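# Close the microwave door until it latches

## Task

Push the microwave door closed far enough that it catches and stays latched, then leave both arms clear so that no part of the robot, including a camera cable, is touching the microwave.

## Robot and tools

Robot: two six-joint arms with parallel grippers, left_arm and right_arm, on a table, with a two-camera stand fixed to the floor behind them. In the scene frame the origin sits at table-top height, halfway between the two nominal arm bases. +x points out over the table, +z points up, and left_arm is on the +y side. Arm names do not match image left and right. Calibrated bases: left_arm at (-0.054, +0.306, +0.023) m, right_arm at (-0.011, -0.340, +0.042) m, both almost unrotated about z.

Frames: each arm reports its hand pose, velocities, targets and wrist-camera pose in its own base frame. Fixed cameras and the table use the scene frame. end_effector_position is in metres and marks the point between the finger pads, about 1 cm short of the tips. end_effector_quat_wxyz gives orientation. The fingers point along the gripper's +z and close along its y. Printed hand poses can be off by a few cm, more at long reach.

Joint order, the same everywhere: waist, shoulder, elbow, wrist pitch, wrist yaw, wrist roll. Stated ranges in rad: waist -2.618 to 3.054, shoulder 0.000 to 3.142, elbow 0.000 to 3.142, wrist pitch -1.571 to 1.571, wrist yaw -1.571 to 1.571, wrist roll -2.094 to 2.094. The real limit can differ by up to 0.059 rad.

Row format: one flat list of 14 numbers, each in [-1, 1], covering both arms even if only one moves. Numbers 1-6 are left_arm joint offsets and number 7 is left_arm opening. Numbers 8-14 are the same for right_arm. Joint numbers are offsets, not poses. They count from the Joint targets in effect when the action or move begins. A value of 1.0 equals 2.224 rad for waist, shoulder and elbow, and 8.485 rad for the three wrist joints. Repeating an offset in a later action moves the joint further. Opening is absolute: +1 is fully open and -1 is closed. Sending 0 for a gripper does not leave it as it is. It commands opening 0, so resend the current command instead.

execute_actions(actions, cameras): actions is a list of actions. Each action is a table of 1 to 15 rows, and each row is one 1/30 s step. If a table has fewer than 15 rows, its last row is held for the rest of the steps. Each action lasts 0.5 s. An empty list only returns state and images. If an action would send a joint more than 0.059 rad past its range, that action is rejected for both arms. If the first action fails this test, or any action is malformed, the whole call is rejected. cameras is a list of names from cam_head_left, cam_head_right, cam_left_wrist and cam_right_wrist. All four are 896x504. Omit it, use null or use ["all"] to get every camera. Use [] for no images. An unknown name voids the call.

move(target, speed, blend, opening_speed, blocking, cameras): target is one 14-number row or a list of up to 15 rows. Every row is an offset from the same starting Joint targets, not from the previous row. The whole list shares a 10 s budget. speed is in rad/s for the joint with the farthest to go, from 0.01 to 12.57, default 0.5. It can be one value or one per target. blend, in rad, rounds the corners at intermediate targets. opening_speed, 0.2 or more per second on the -1 to +1 scale, ramps the fingers. blocking=false returns after about 0.5 s while the motion continues. Joints move together, so the hand traces a curve. The move does not avoid obstacles or the other arm. The result adds a move: line: done, off_target (resting more than 0.035 rad from target), moving, held or fault. limits=held means some steps were withheld. done does not mean there is no contact.

wait(seconds): 0 to 10 s with commands held. A running move keeps going, and the wait returns early if the move ends. stop() brakes a running move. zoom_image(camera, region) enlarges part of a camera's latest image. region is [x0, y0, x1, y1] in pixels from the top-left corner, at most 504 by 504. finished_scene(scene) ends scene 1 or 2 and cannot be undone. Call it only once the door is latched and the robot is clear.

Result lines: Joint positions and Joint velocities give each arm's six joints in rad and rad/s, then the finger-pad gap in m (0.094 when fully open). Joint targets is the baseline for your next offsets. Tool commands gives the current gripper commands. grip_measured is the measured opening on the command scale. It reads a little wide when empty. Joint torques, in N m, include gravity and friction, and joints 1-3 wrap at ±28. "within noise" velocities mean the arm is still. "joint sent to its limit" means a joint was clipped at its real end. "joint command not followed" means the clearance check altered targets. Scene clock counts scene time.

Motion limits: joint speed is capped, and each target can lead the measured angle by at most 0.339 rad for the first three joints and 2.2 rad for the wrist joints. If targets would put the hand more than 200 mm from where it is, they are scaled back. To release a push or recover a dragged arm, command targets back past the measured positions.

Avoid: slamming the door or striking the microwave hard, since speed and pressing past the contact point both raise force. Push the door gently, then withdraw. Do not let the arms hit or squeeze each other. Keep camera cables off the microwave and clear of force. Do not knock anything off the table. Do not hold a stretched pose or push against something for long, because motors heat up. A MOTOR HOT line appears from 75 °C, an over-temperature fault folds the arm at 90 °C, and the arm goes limp at 100 °C. Occasional outside nudges may move loose objects.

Each tool is called after "Emit:" in YAML: its name, and indented under it one key for each argument.

## Session

Emit:
execute_actions:
  actions: []

Scene clock: 0.00 s.
left_arm: end_effector_position=(+0.3507, -0.0393, +0.3321) grip_measured=+1.000 end_effector_quat_wxyz=(+0.725, -0.026, +0.684, -0.076) | right_arm: end_effector_position=(+0.3442, +0.1744, +0.2143) grip_measured=+1.000 end_effector_quat_wxyz=(+0.509, -0.106, +0.828, +0.210)
Joint positions: left_arm=[-0.164 0.875 0.615 0.323 -0.096 -0.137 0.094] | right_arm=[0.427 1.131 0.715 0.008 -0.084 0.227 0.094]
Joint velocities: within noise
Joint torques (N m): no reading
Heat: left arm: 37 °C; right arm: 37 °C.
Joint targets: left_arm=[-0.164 0.868 0.629 0.328 -0.096 -0.136] | right_arm=[0.427 1.121 0.732 0.030 -0.084 0.225]
Tool commands: left_gripper/opening=+1.0 right_gripper/opening=+1.0

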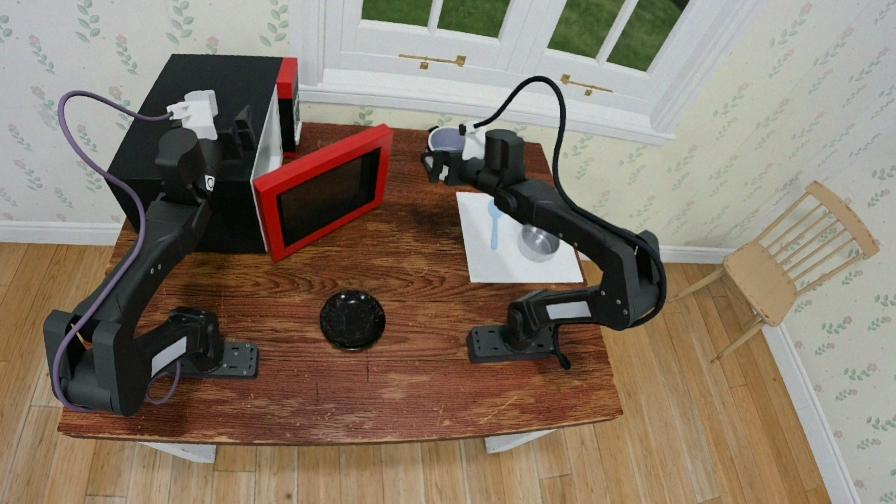

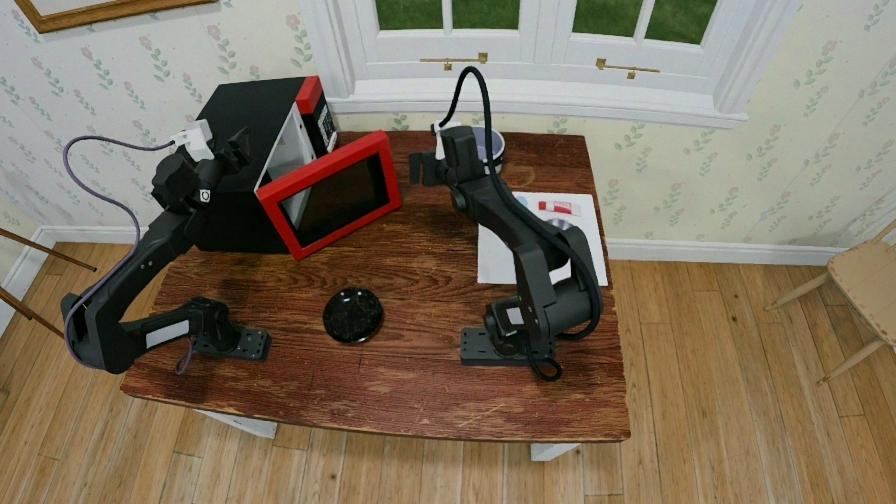

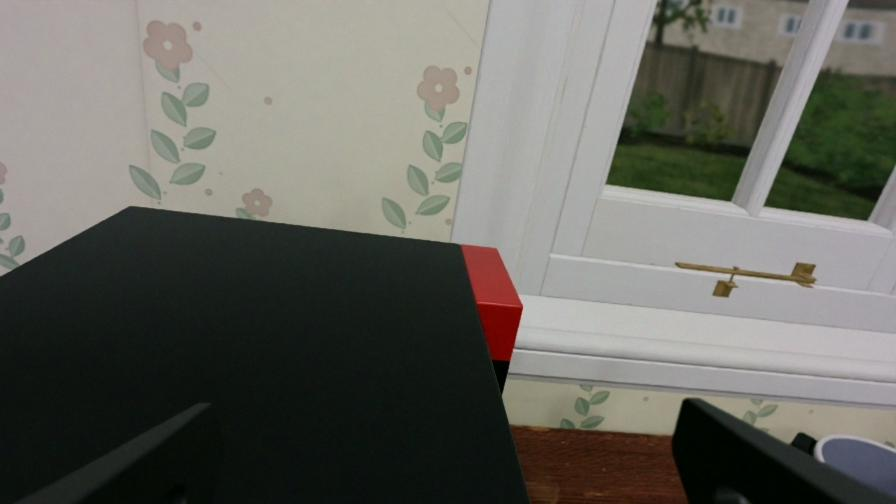

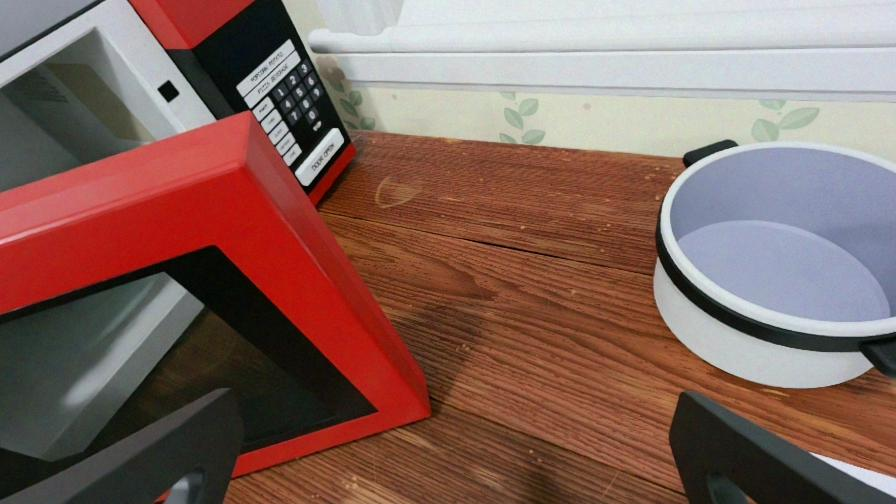

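Emit:
move:
  target: [0,0,0,0,0,0,1,0.165,0.311,-0.054,0.1143,0.0099,-0.0265,-1]
  speed: 0.7
  opening_speed: 2

Scene clock: 9.80 s.
left_arm: end_effector_position=(+0.3507, -0.0393, +0.3321) grip_measured=+1.000 end_effector_quat_wxyz=(+0.725, -0.026, +0.684, -0.076) | right_arm: end_effector_position=(+0.3302, +0.3391, +0.1156) grip_measured=-0.993 end_effector_quat_wxyz=(+0.574, -0.304, +0.720, +0.246)
Joint positions: left_arm=[-0.164 0.875 0.615 0.323 -0.096 -0.137 0.094] | right_arm=[0.792 1.805 0.619 0.963 -0.013 0.004 0]
Joint velocities: within noise
Joint torques (N m): left_arm=[-0.05 -2.59 8.12 2.28 0 0.01] | right_arm=[0.24 -5.48 4.92 2.23 0.12 -0.07]
Heat: left arm: 37 °C; right arm: 37 °C.
Joint targets: left_arm=[-0.164 0.868 0.629 0.328 -0.096 -0.136] | right_arm=[0.794 1.813 0.613 1.000 0.000 0.001]
move: off_target (right_arm); right_arm: the wrist pitch is farthest, 0.037 rad from its target

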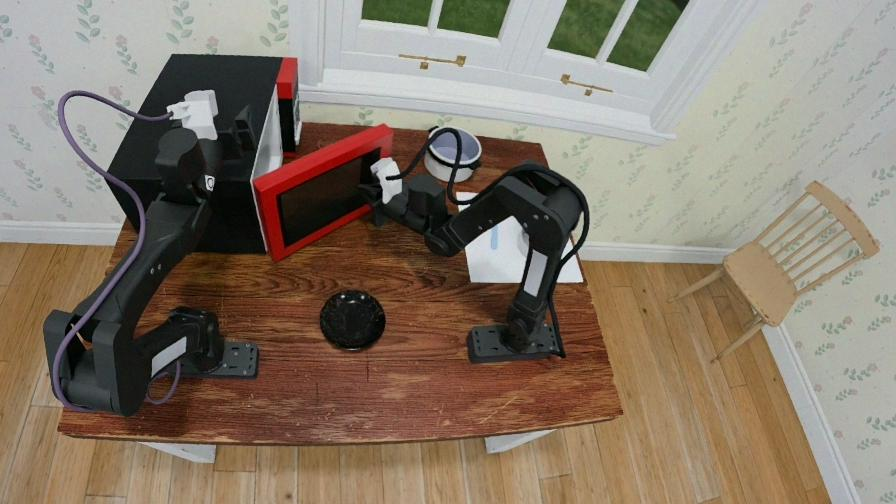

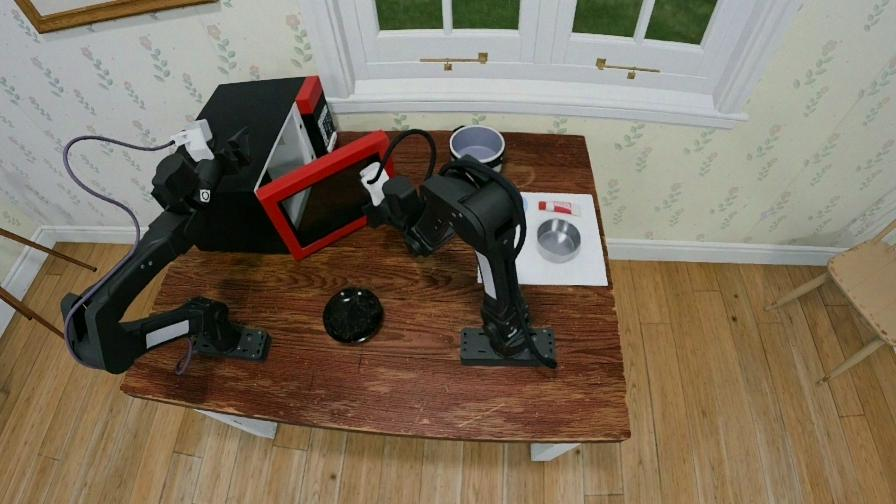

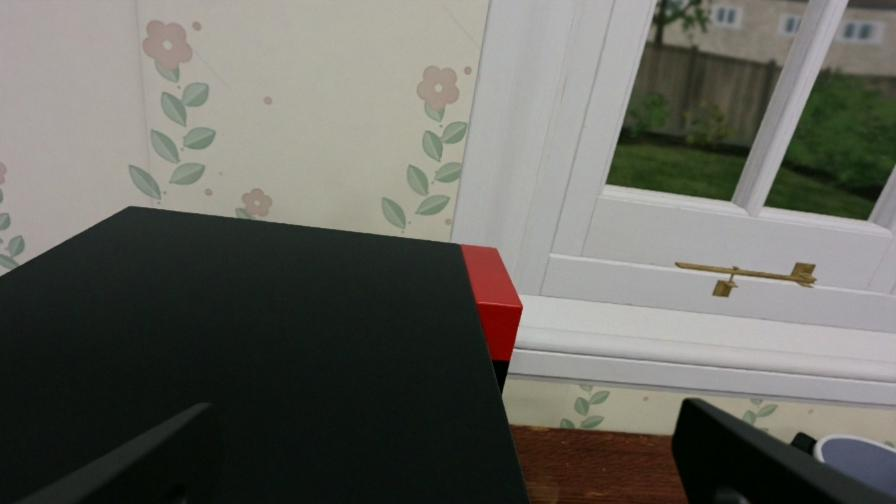

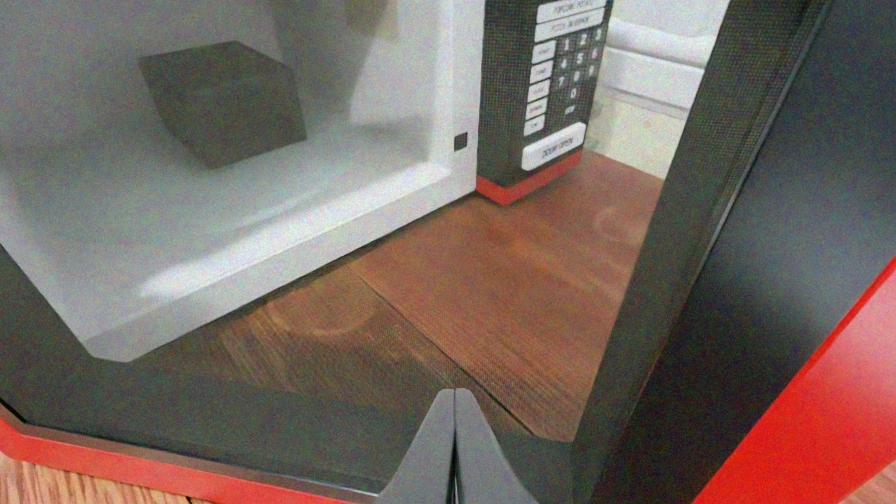

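Emit:
move:
  target:
    - [0,0,0,0,0,0,1,-0.0193,0.0701,0.1088,-0.0101,0,0,-1]
    - [0,0,0,0,0,0,1,-0.0324,0.1542,0.2531,-0.0259,0,0,-1]
    - [0,0,0,0,0,0,1,-0.0234,0.272,0.4712,-0.0522,0,0,-1]
  speed: 0.35
  blend: 0.1

Scene clock: 13.97 s.
left_arm: end_effector_position=(+0.3507, -0.0393, +0.3321) grip_measured=+1.000 end_effector_quat_wxyz=(+0.725, -0.026, +0.684, -0.076) | right_arm: end_effector_position=(+0.4899, +0.4615, +0.1060) grip_measured=-0.993 end_effector_quat_wxyz=(+0.567, -0.294, +0.733, +0.233)
Joint positions: left_arm=[-0.164 0.875 0.615 0.323 -0.096 -0.137 0.094] | right_arm=[0.748 2.396 1.615 0.53 -0.022 0.002 0]
Joint velocities: within noise
Joint torques (N m): left_arm=[-0.05 -2.58 8.1 2.29 0 0.02] | right_arm=[-0.51 -9.59 10.8 2.15 0.28 -0.05]
Heat: left arm: 37 °C; right arm: 38 °C.
Joint targets: left_arm=[-0.164 0.868 0.629 0.328 -0.096 -0.136] | right_arm=[0.742 2.418 1.661 0.557 0.000 0.001]
move: off_target (right_arm); right_arm: the elbow is farthest, 0.046 rad from its target

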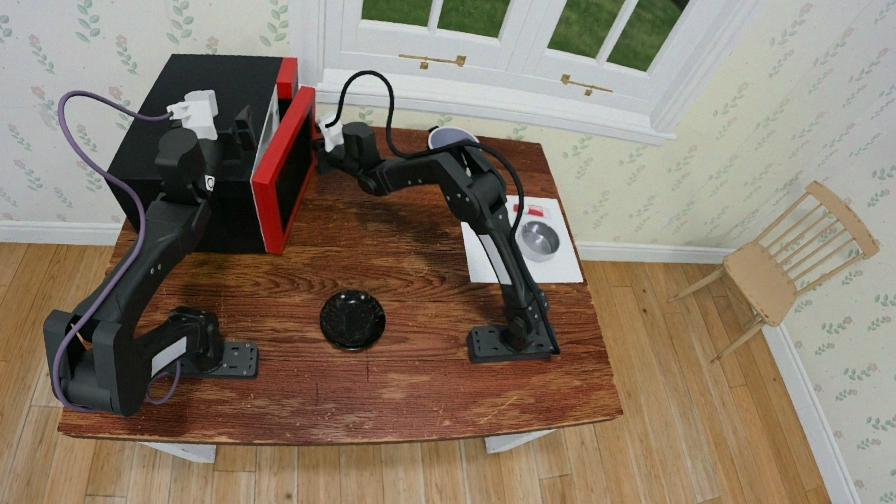

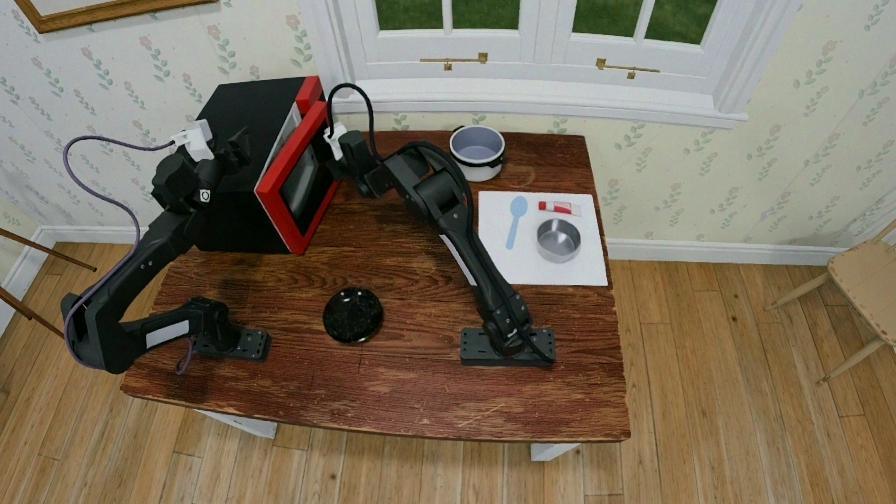

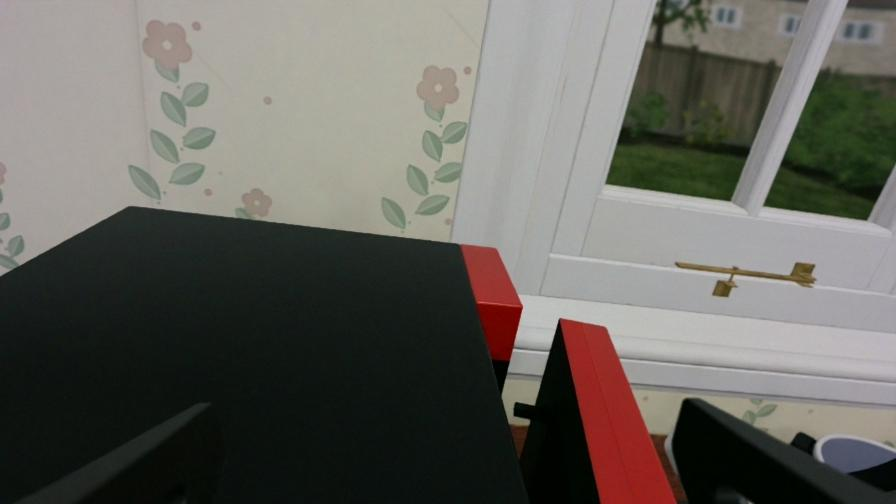

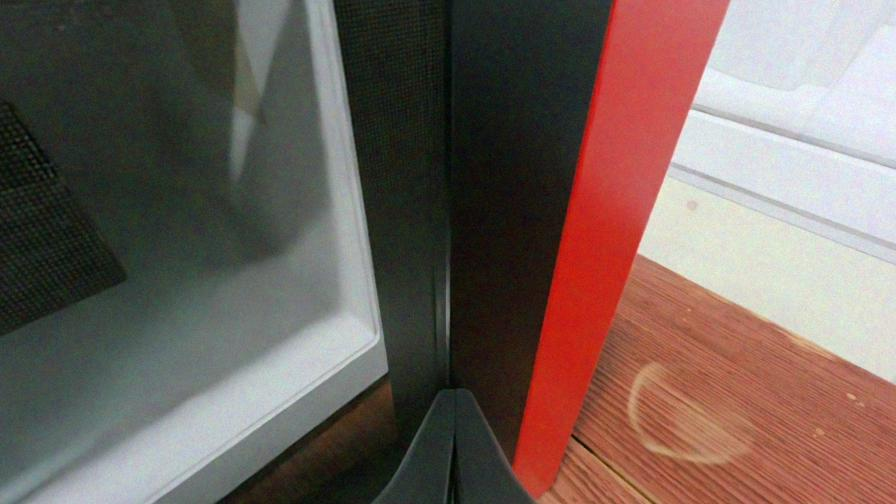

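Emit:
move:
  target: [0,0,0,0,0,0,1,0.036,0.1246,0.2419,-0.0308,0,0,-1]
  speed: 0.25

Scene clock: 17.70 s.
left_arm: end_effector_position=(+0.3507, -0.0393, +0.3321) grip_measured=+1.000 end_effector_quat_wxyz=(+0.725, -0.026, +0.684, -0.076) | right_arm: end_effector_position=(+0.4989, +0.5155, +0.1070) grip_measured=-0.993 end_effector_quat_wxyz=(+0.501, -0.324, +0.776, +0.205)
Joint positions: left_arm=[-0.164 0.875 0.615 0.323 -0.096 -0.137 0.094] | right_arm=[0.805 2.57 2.128 0.015 0.019 0.002 0]
Joint velocities: within noise
Joint torques (N m): left_arm=[-0.05 -2.58 8.1 2.28 0 0.02] | right_arm=[1.39 -3.34 13.65 4.69 -0.21 -0.03]
Heat: left arm: 37 °C; right arm: 40 °C.
Joint targets: left_arm=[-0.164 0.868 0.629 0.328 -0.096 -0.136] | right_arm=[0.822 2.695 2.198 0.296 0.000 0.001]
move: off_target (right_arm); right_arm: the wrist pitch is farthest, 0.280 rad from its target

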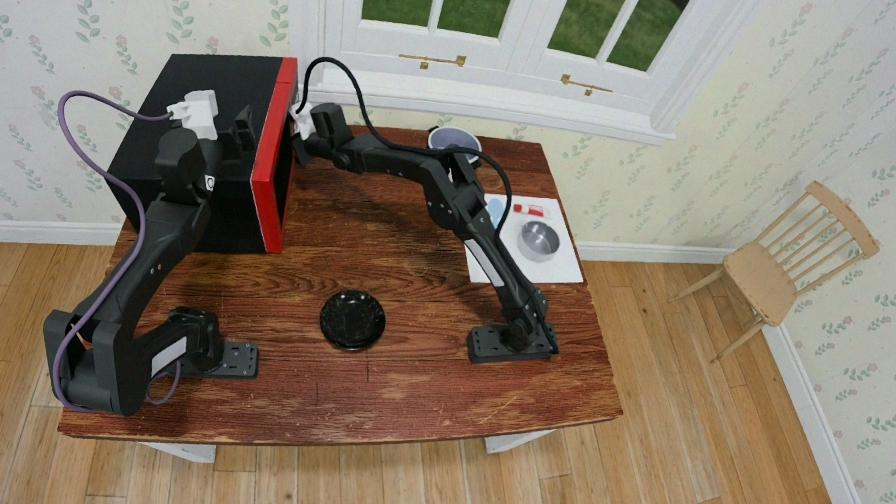

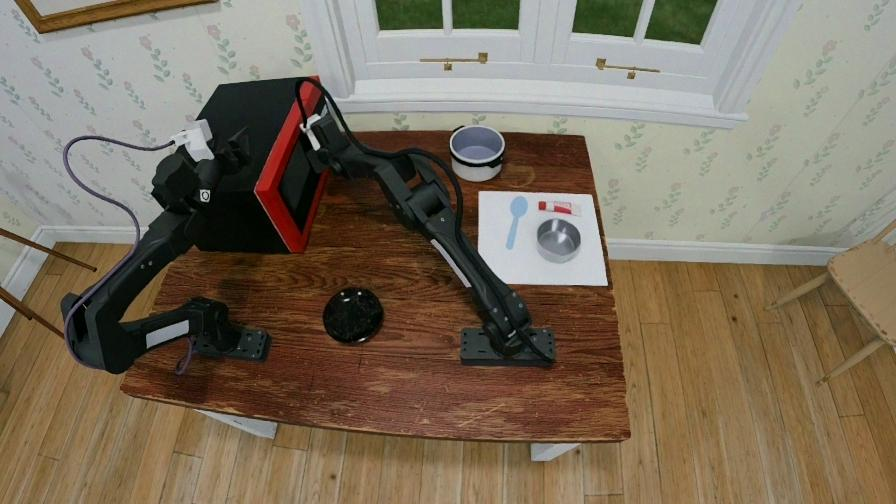

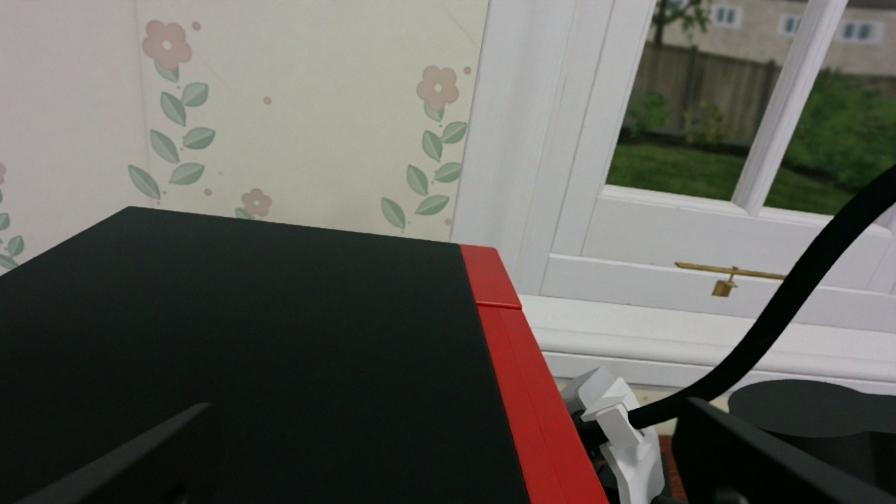

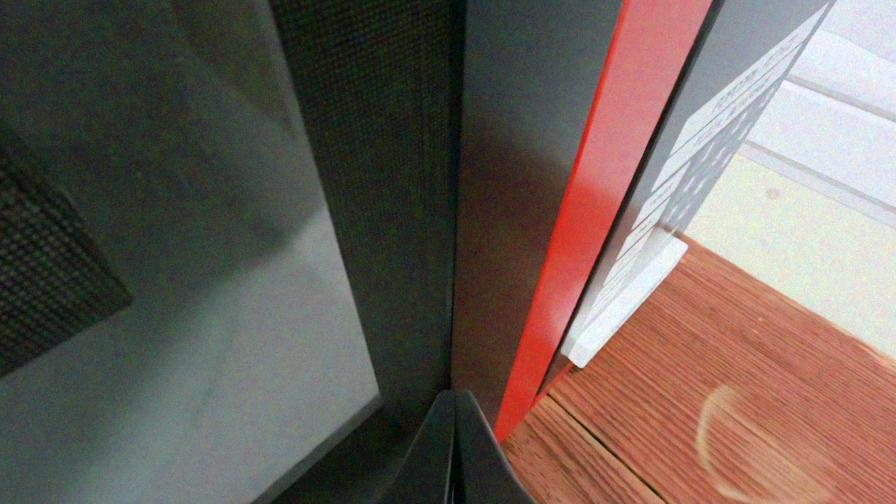

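Emit:
zoom_image:
  camera: "cam_left_wrist"
  region: [420, 220, 680, 480]

Emit:
zoom_image:
  camera: "cam_head_right"
  region: [230, 60, 370, 180]

Emit:
zoom_image:
  camera: "cam_right_wrist"
  region: [400, 200, 700, 460]

Scaled by 1.938 from the camera's 896x504 image, which has a finer 1280x720 frame.

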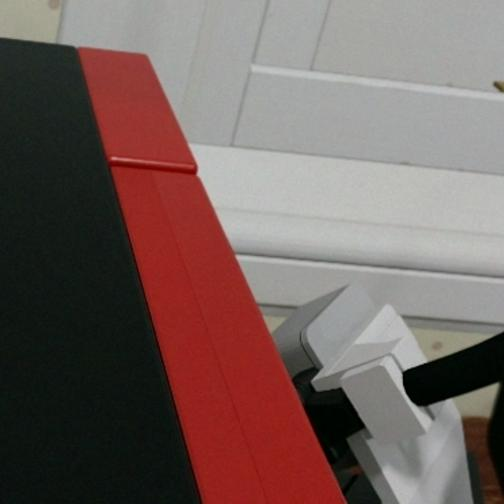

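Scaled by 3.600 from the camera's 896x504 image, which has a finer 1280x720 frame.

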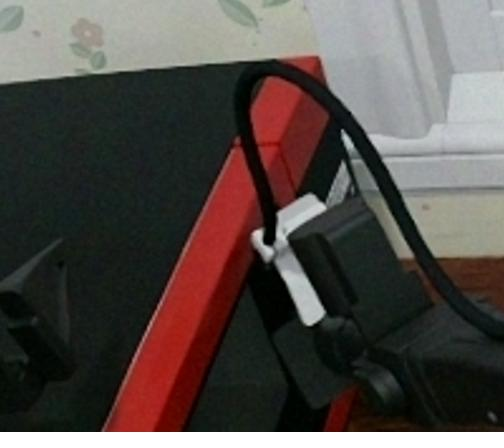

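Scaled by 1.680 from the camera's 896x504 image, which has a finer 1280x720 frame.

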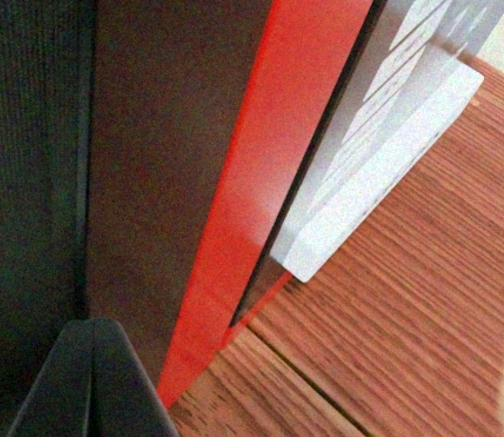

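Emit:
move:
  target: [0,0,0,0,0,0,1,0.05,0.0,0.0,-0.01,0,0,-1]
  speed: 0.2

Emit:
zoom_image:
  camera: "cam_left_wrist"
  region: [420, 220, 680, 480]

Scene clock: 19.87 s.
left_arm: end_effector_position=(+0.3507, -0.0393, +0.3321) grip_measured=+1.000 end_effector_quat_wxyz=(+0.725, -0.026, +0.684, -0.076) | right_arm: end_effector_position=(+0.4964, +0.5194, +0.1062) grip_measured=-0.993 end_effector_quat_wxyz=(+0.517, -0.269, +0.791, +0.186)
Joint positions: left_arm=[-0.164 0.875 0.615 0.323 -0.096 -0.137 0.094] | right_arm=[0.846 2.582 2.132 0.038 0.159 0.087 0]
Joint velocities: within noise
Joint torques (N m): left_arm=[-0.06 -2.58 8.12 2.29 0 0.01] | right_arm=[8.91 -4.27 13.22 3.56 -1.57 -1.03]
Heat: left arm: 37 °C; right arm: 43 °C.
Joint targets: left_arm=[-0.164 0.868 0.629 0.328 -0.096 -0.136] | right_arm=[0.933 2.695 2.199 0.211 0.000 0.001]
move: off_target (right_arm); right_arm: the wrist pitch is farthest, 0.173 rad from its target

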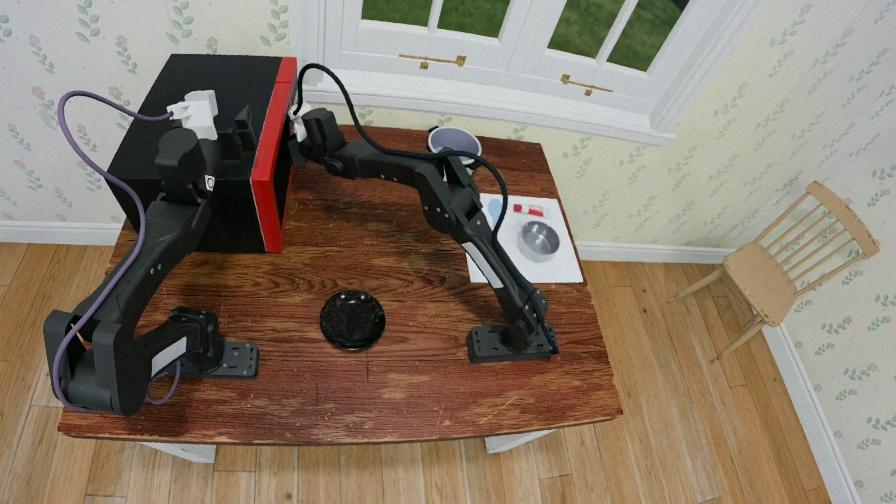

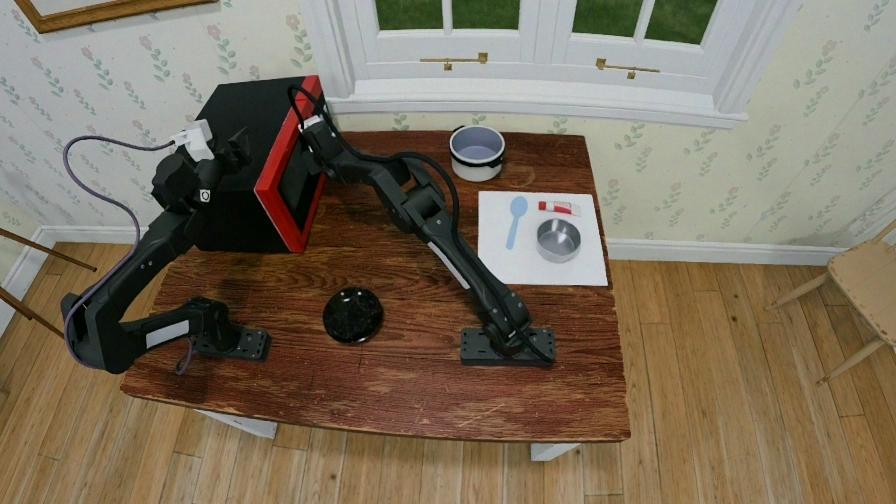

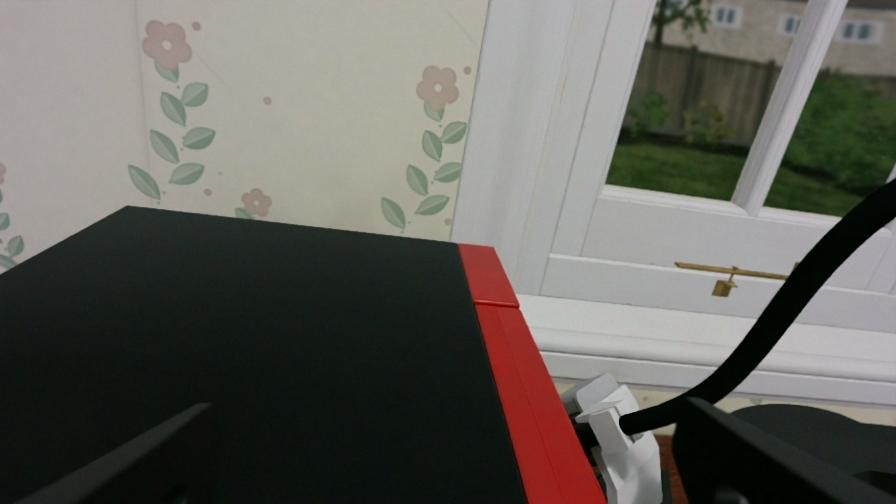

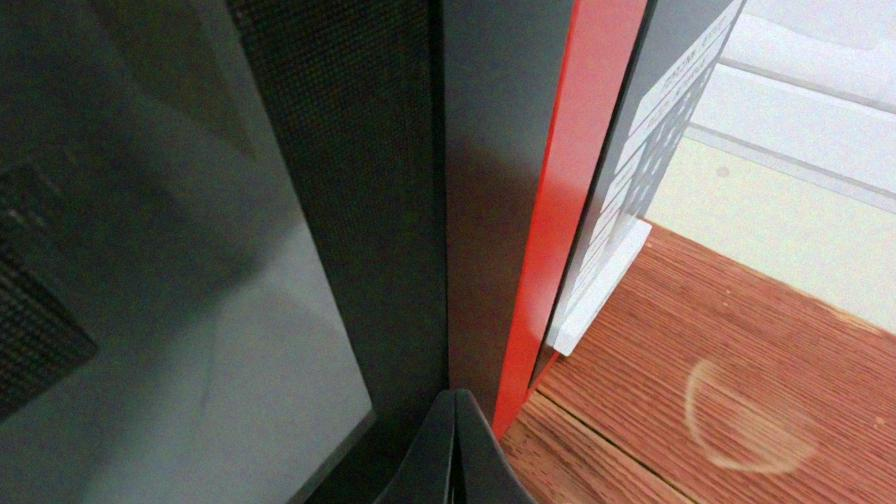

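Scaled by 1.938 from the camera's 896x504 image, which has a finer 1280x720 frame.

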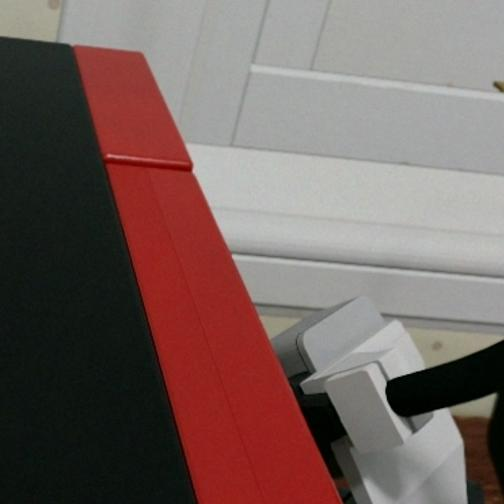

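Emit:
move:
  target:
    - [0,0,0,0,0,0,1,-0.07,-0.04,-0.04,0,0,0,-1]
    - [0,0,0,0,0,0,1,-0.19,-0.25,-0.36,0.025,0,0,-1]
  speed: 0.4
  blend: 0.05

Emit:
zoom_image:
  camera: "cam_left_wrist"
  region: [420, 220, 680, 480]

Scene clock: 23.13 s.
left_arm: end_effector_position=(+0.3507, -0.0393, +0.3321) grip_measured=+1.000 end_effector_quat_wxyz=(+0.725, -0.026, +0.684, -0.076) | right_arm: end_effector_position=(+0.5397, +0.3053, +0.1030) grip_measured=-0.993 end_effector_quat_wxyz=(+0.531, -0.210, +0.809, +0.141)
Joint positions: left_arm=[-0.164 0.875 0.615 0.323 -0.096 -0.137 0.094] | right_arm=[0.513 2.194 1.41 0.376 0 0.006 0]
Joint velocities: within noise
Joint torques (N m): left_arm=[-0.06 -2.59 8.12 2.28 0 0.01] | right_arm=[-0.36 -14.54 5.86 2.26 0.01 -0.1]
Heat: left arm: 37 °C; right arm: 44 °C.
Joint targets: left_arm=[-0.164 0.868 0.629 0.328 -0.096 -0.136] | right_arm=[0.511 2.139 1.398 0.423 0.000 0.001]
move: off_target (right_arm); right_arm: the shoulder is farthest, 0.055 rad from its target

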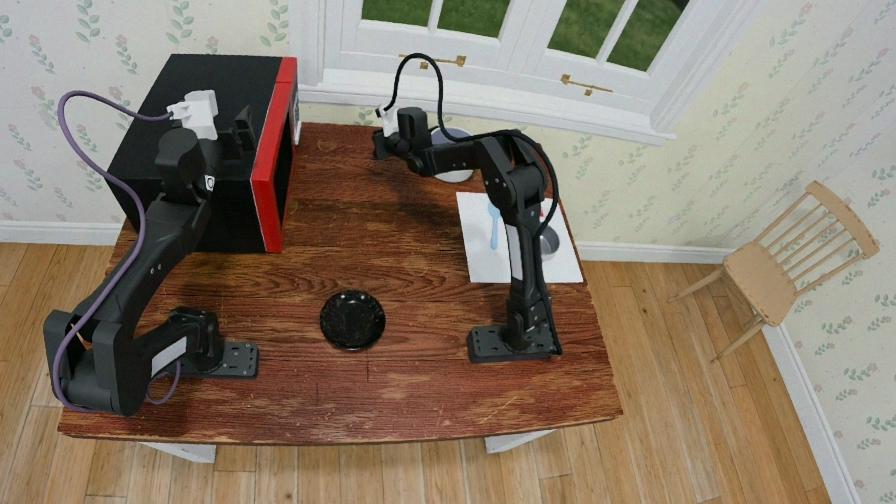

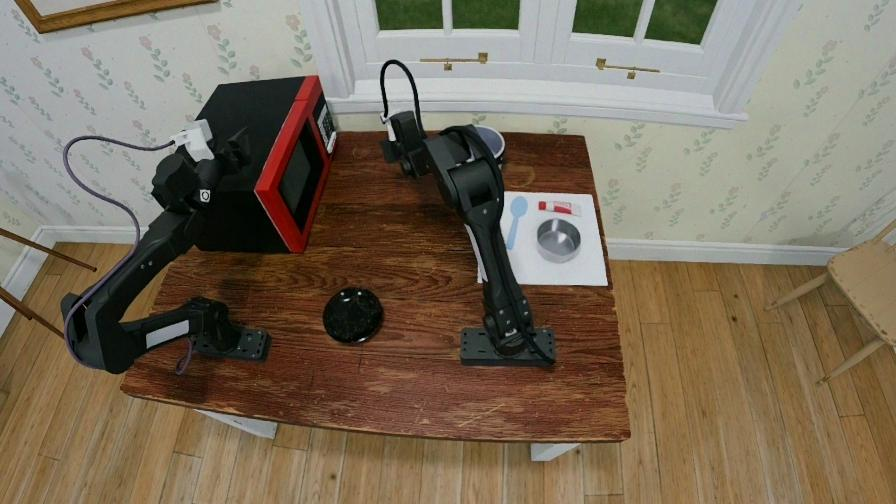

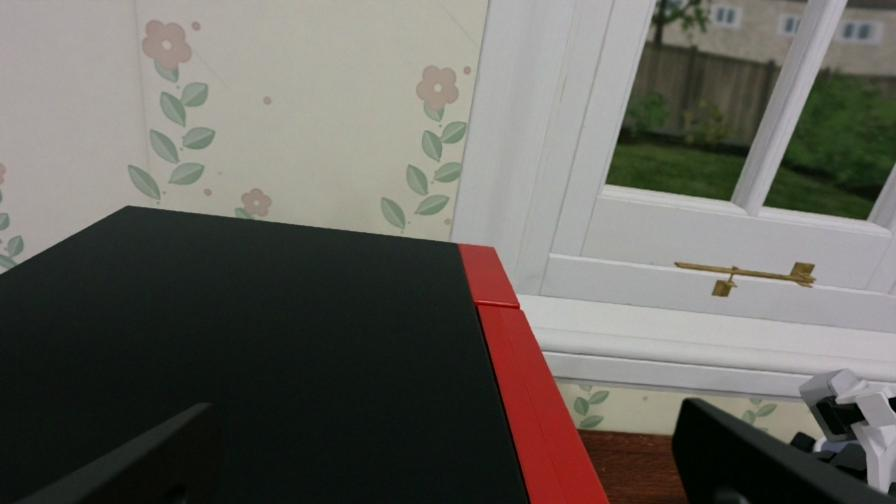

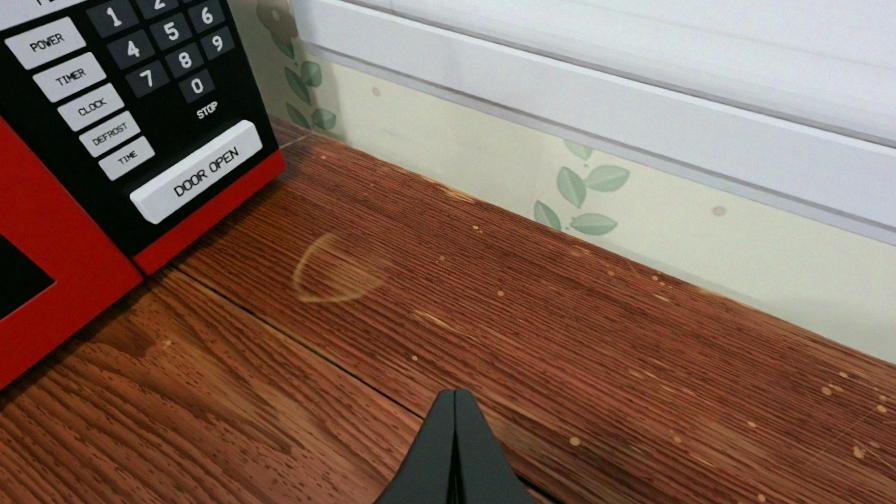

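Scaled by 1.938 from the camera's 896x504 image, which has a finer 1280x720 frame.

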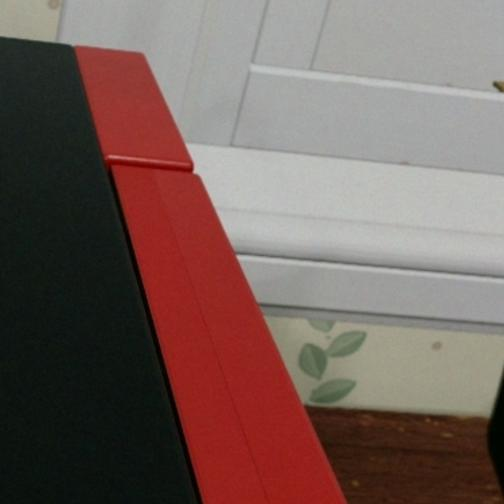

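Emit:
move:
  target:
    - [0,0,0,0,0,0,1,0.049,0.2612,0.2977,0.0279,0,0,-1]
    - [0,0,0,0,0,0,1,0.117,0.2612,0.2977,0.0279,0,0,-1]
  speed: [0.5,0.2]
  blend: 0.03

Scene clock: 29.50 s.
left_arm: end_effector_position=(+0.3507, -0.0393, +0.3321) grip_measured=+1.000 end_effector_quat_wxyz=(+0.725, -0.026, +0.684, -0.076) | right_arm: end_effector_position=(+0.5310, +0.5107, +0.1042) grip_measured=-0.993 end_effector_quat_wxyz=(+0.633, -0.270, +0.680, +0.253)
Joint positions: left_arm=[-0.164 0.875 0.615 0.323 -0.096 -0.137 0.094] | right_arm=[0.766 2.703 2.017 0.614 0.008 0.002 0]
Joint velocities: within noise
Joint torques (N m): left_arm=[-0.05 -2.58 8.12 2.28 0.01 0.01] | right_arm=[0.36 -11.64 10.81 2.28 0.01 0]
Heat: left arm: 38 °C; right arm: 44 °C.
Joint targets: left_arm=[-0.164 0.868 0.629 0.328 -0.096 -0.136] | right_arm=[0.771 2.720 2.060 0.659 0.000 0.001]
move: off_target (right_arm); right_arm: the wrist pitch is farthest, 0.045 rad from its target

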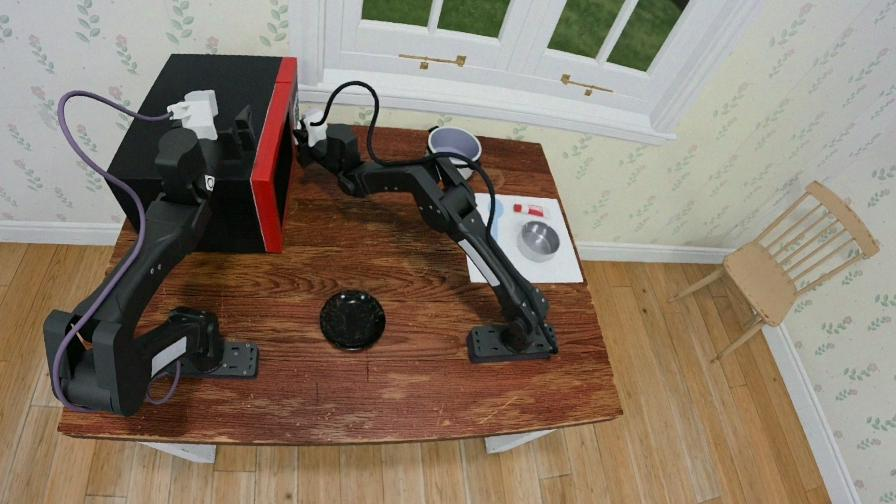

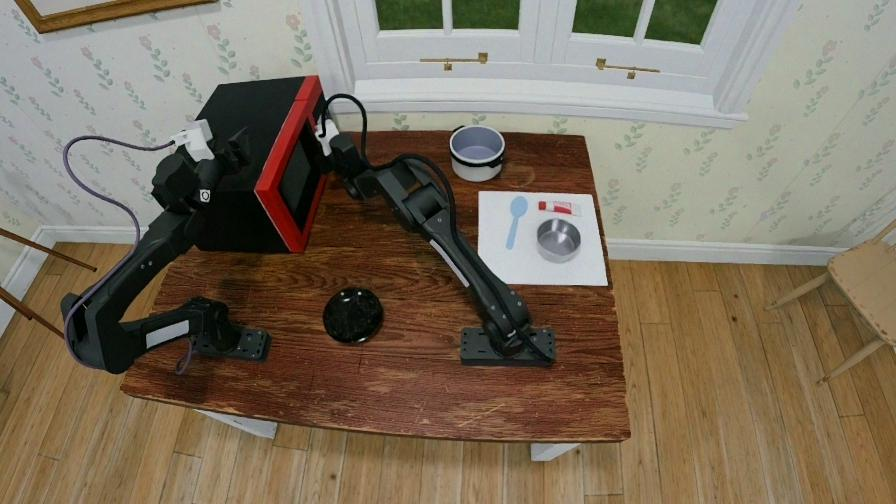

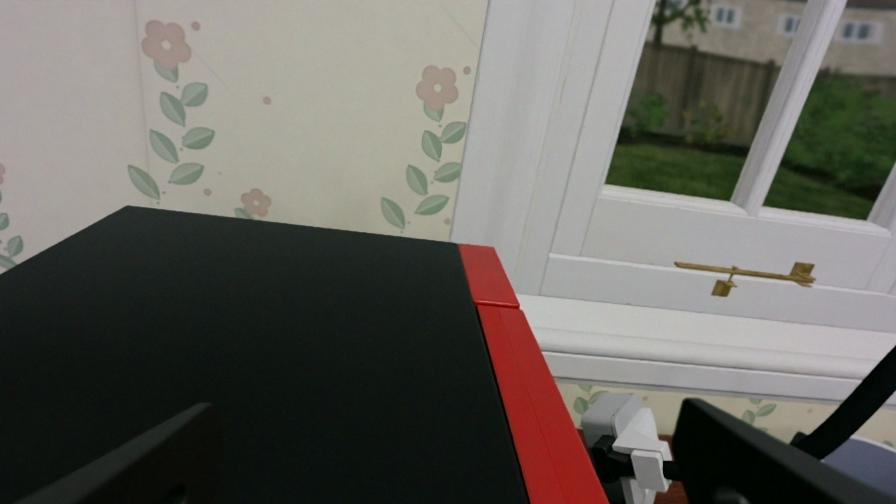

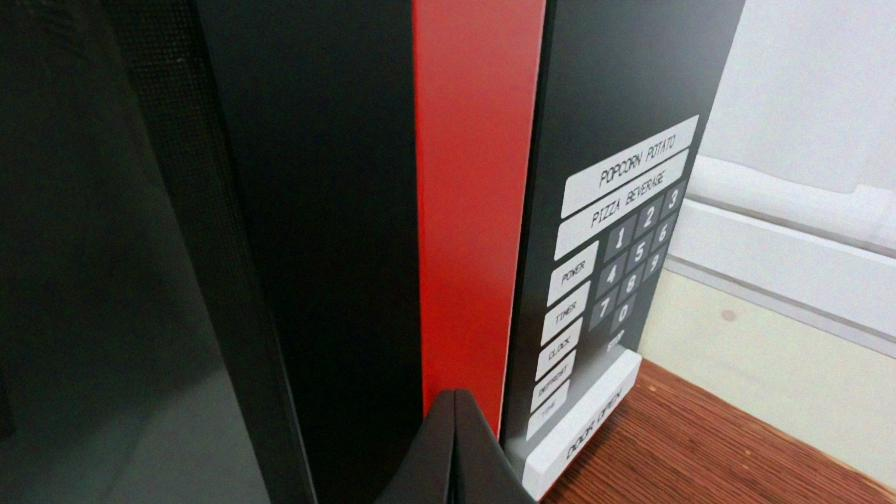

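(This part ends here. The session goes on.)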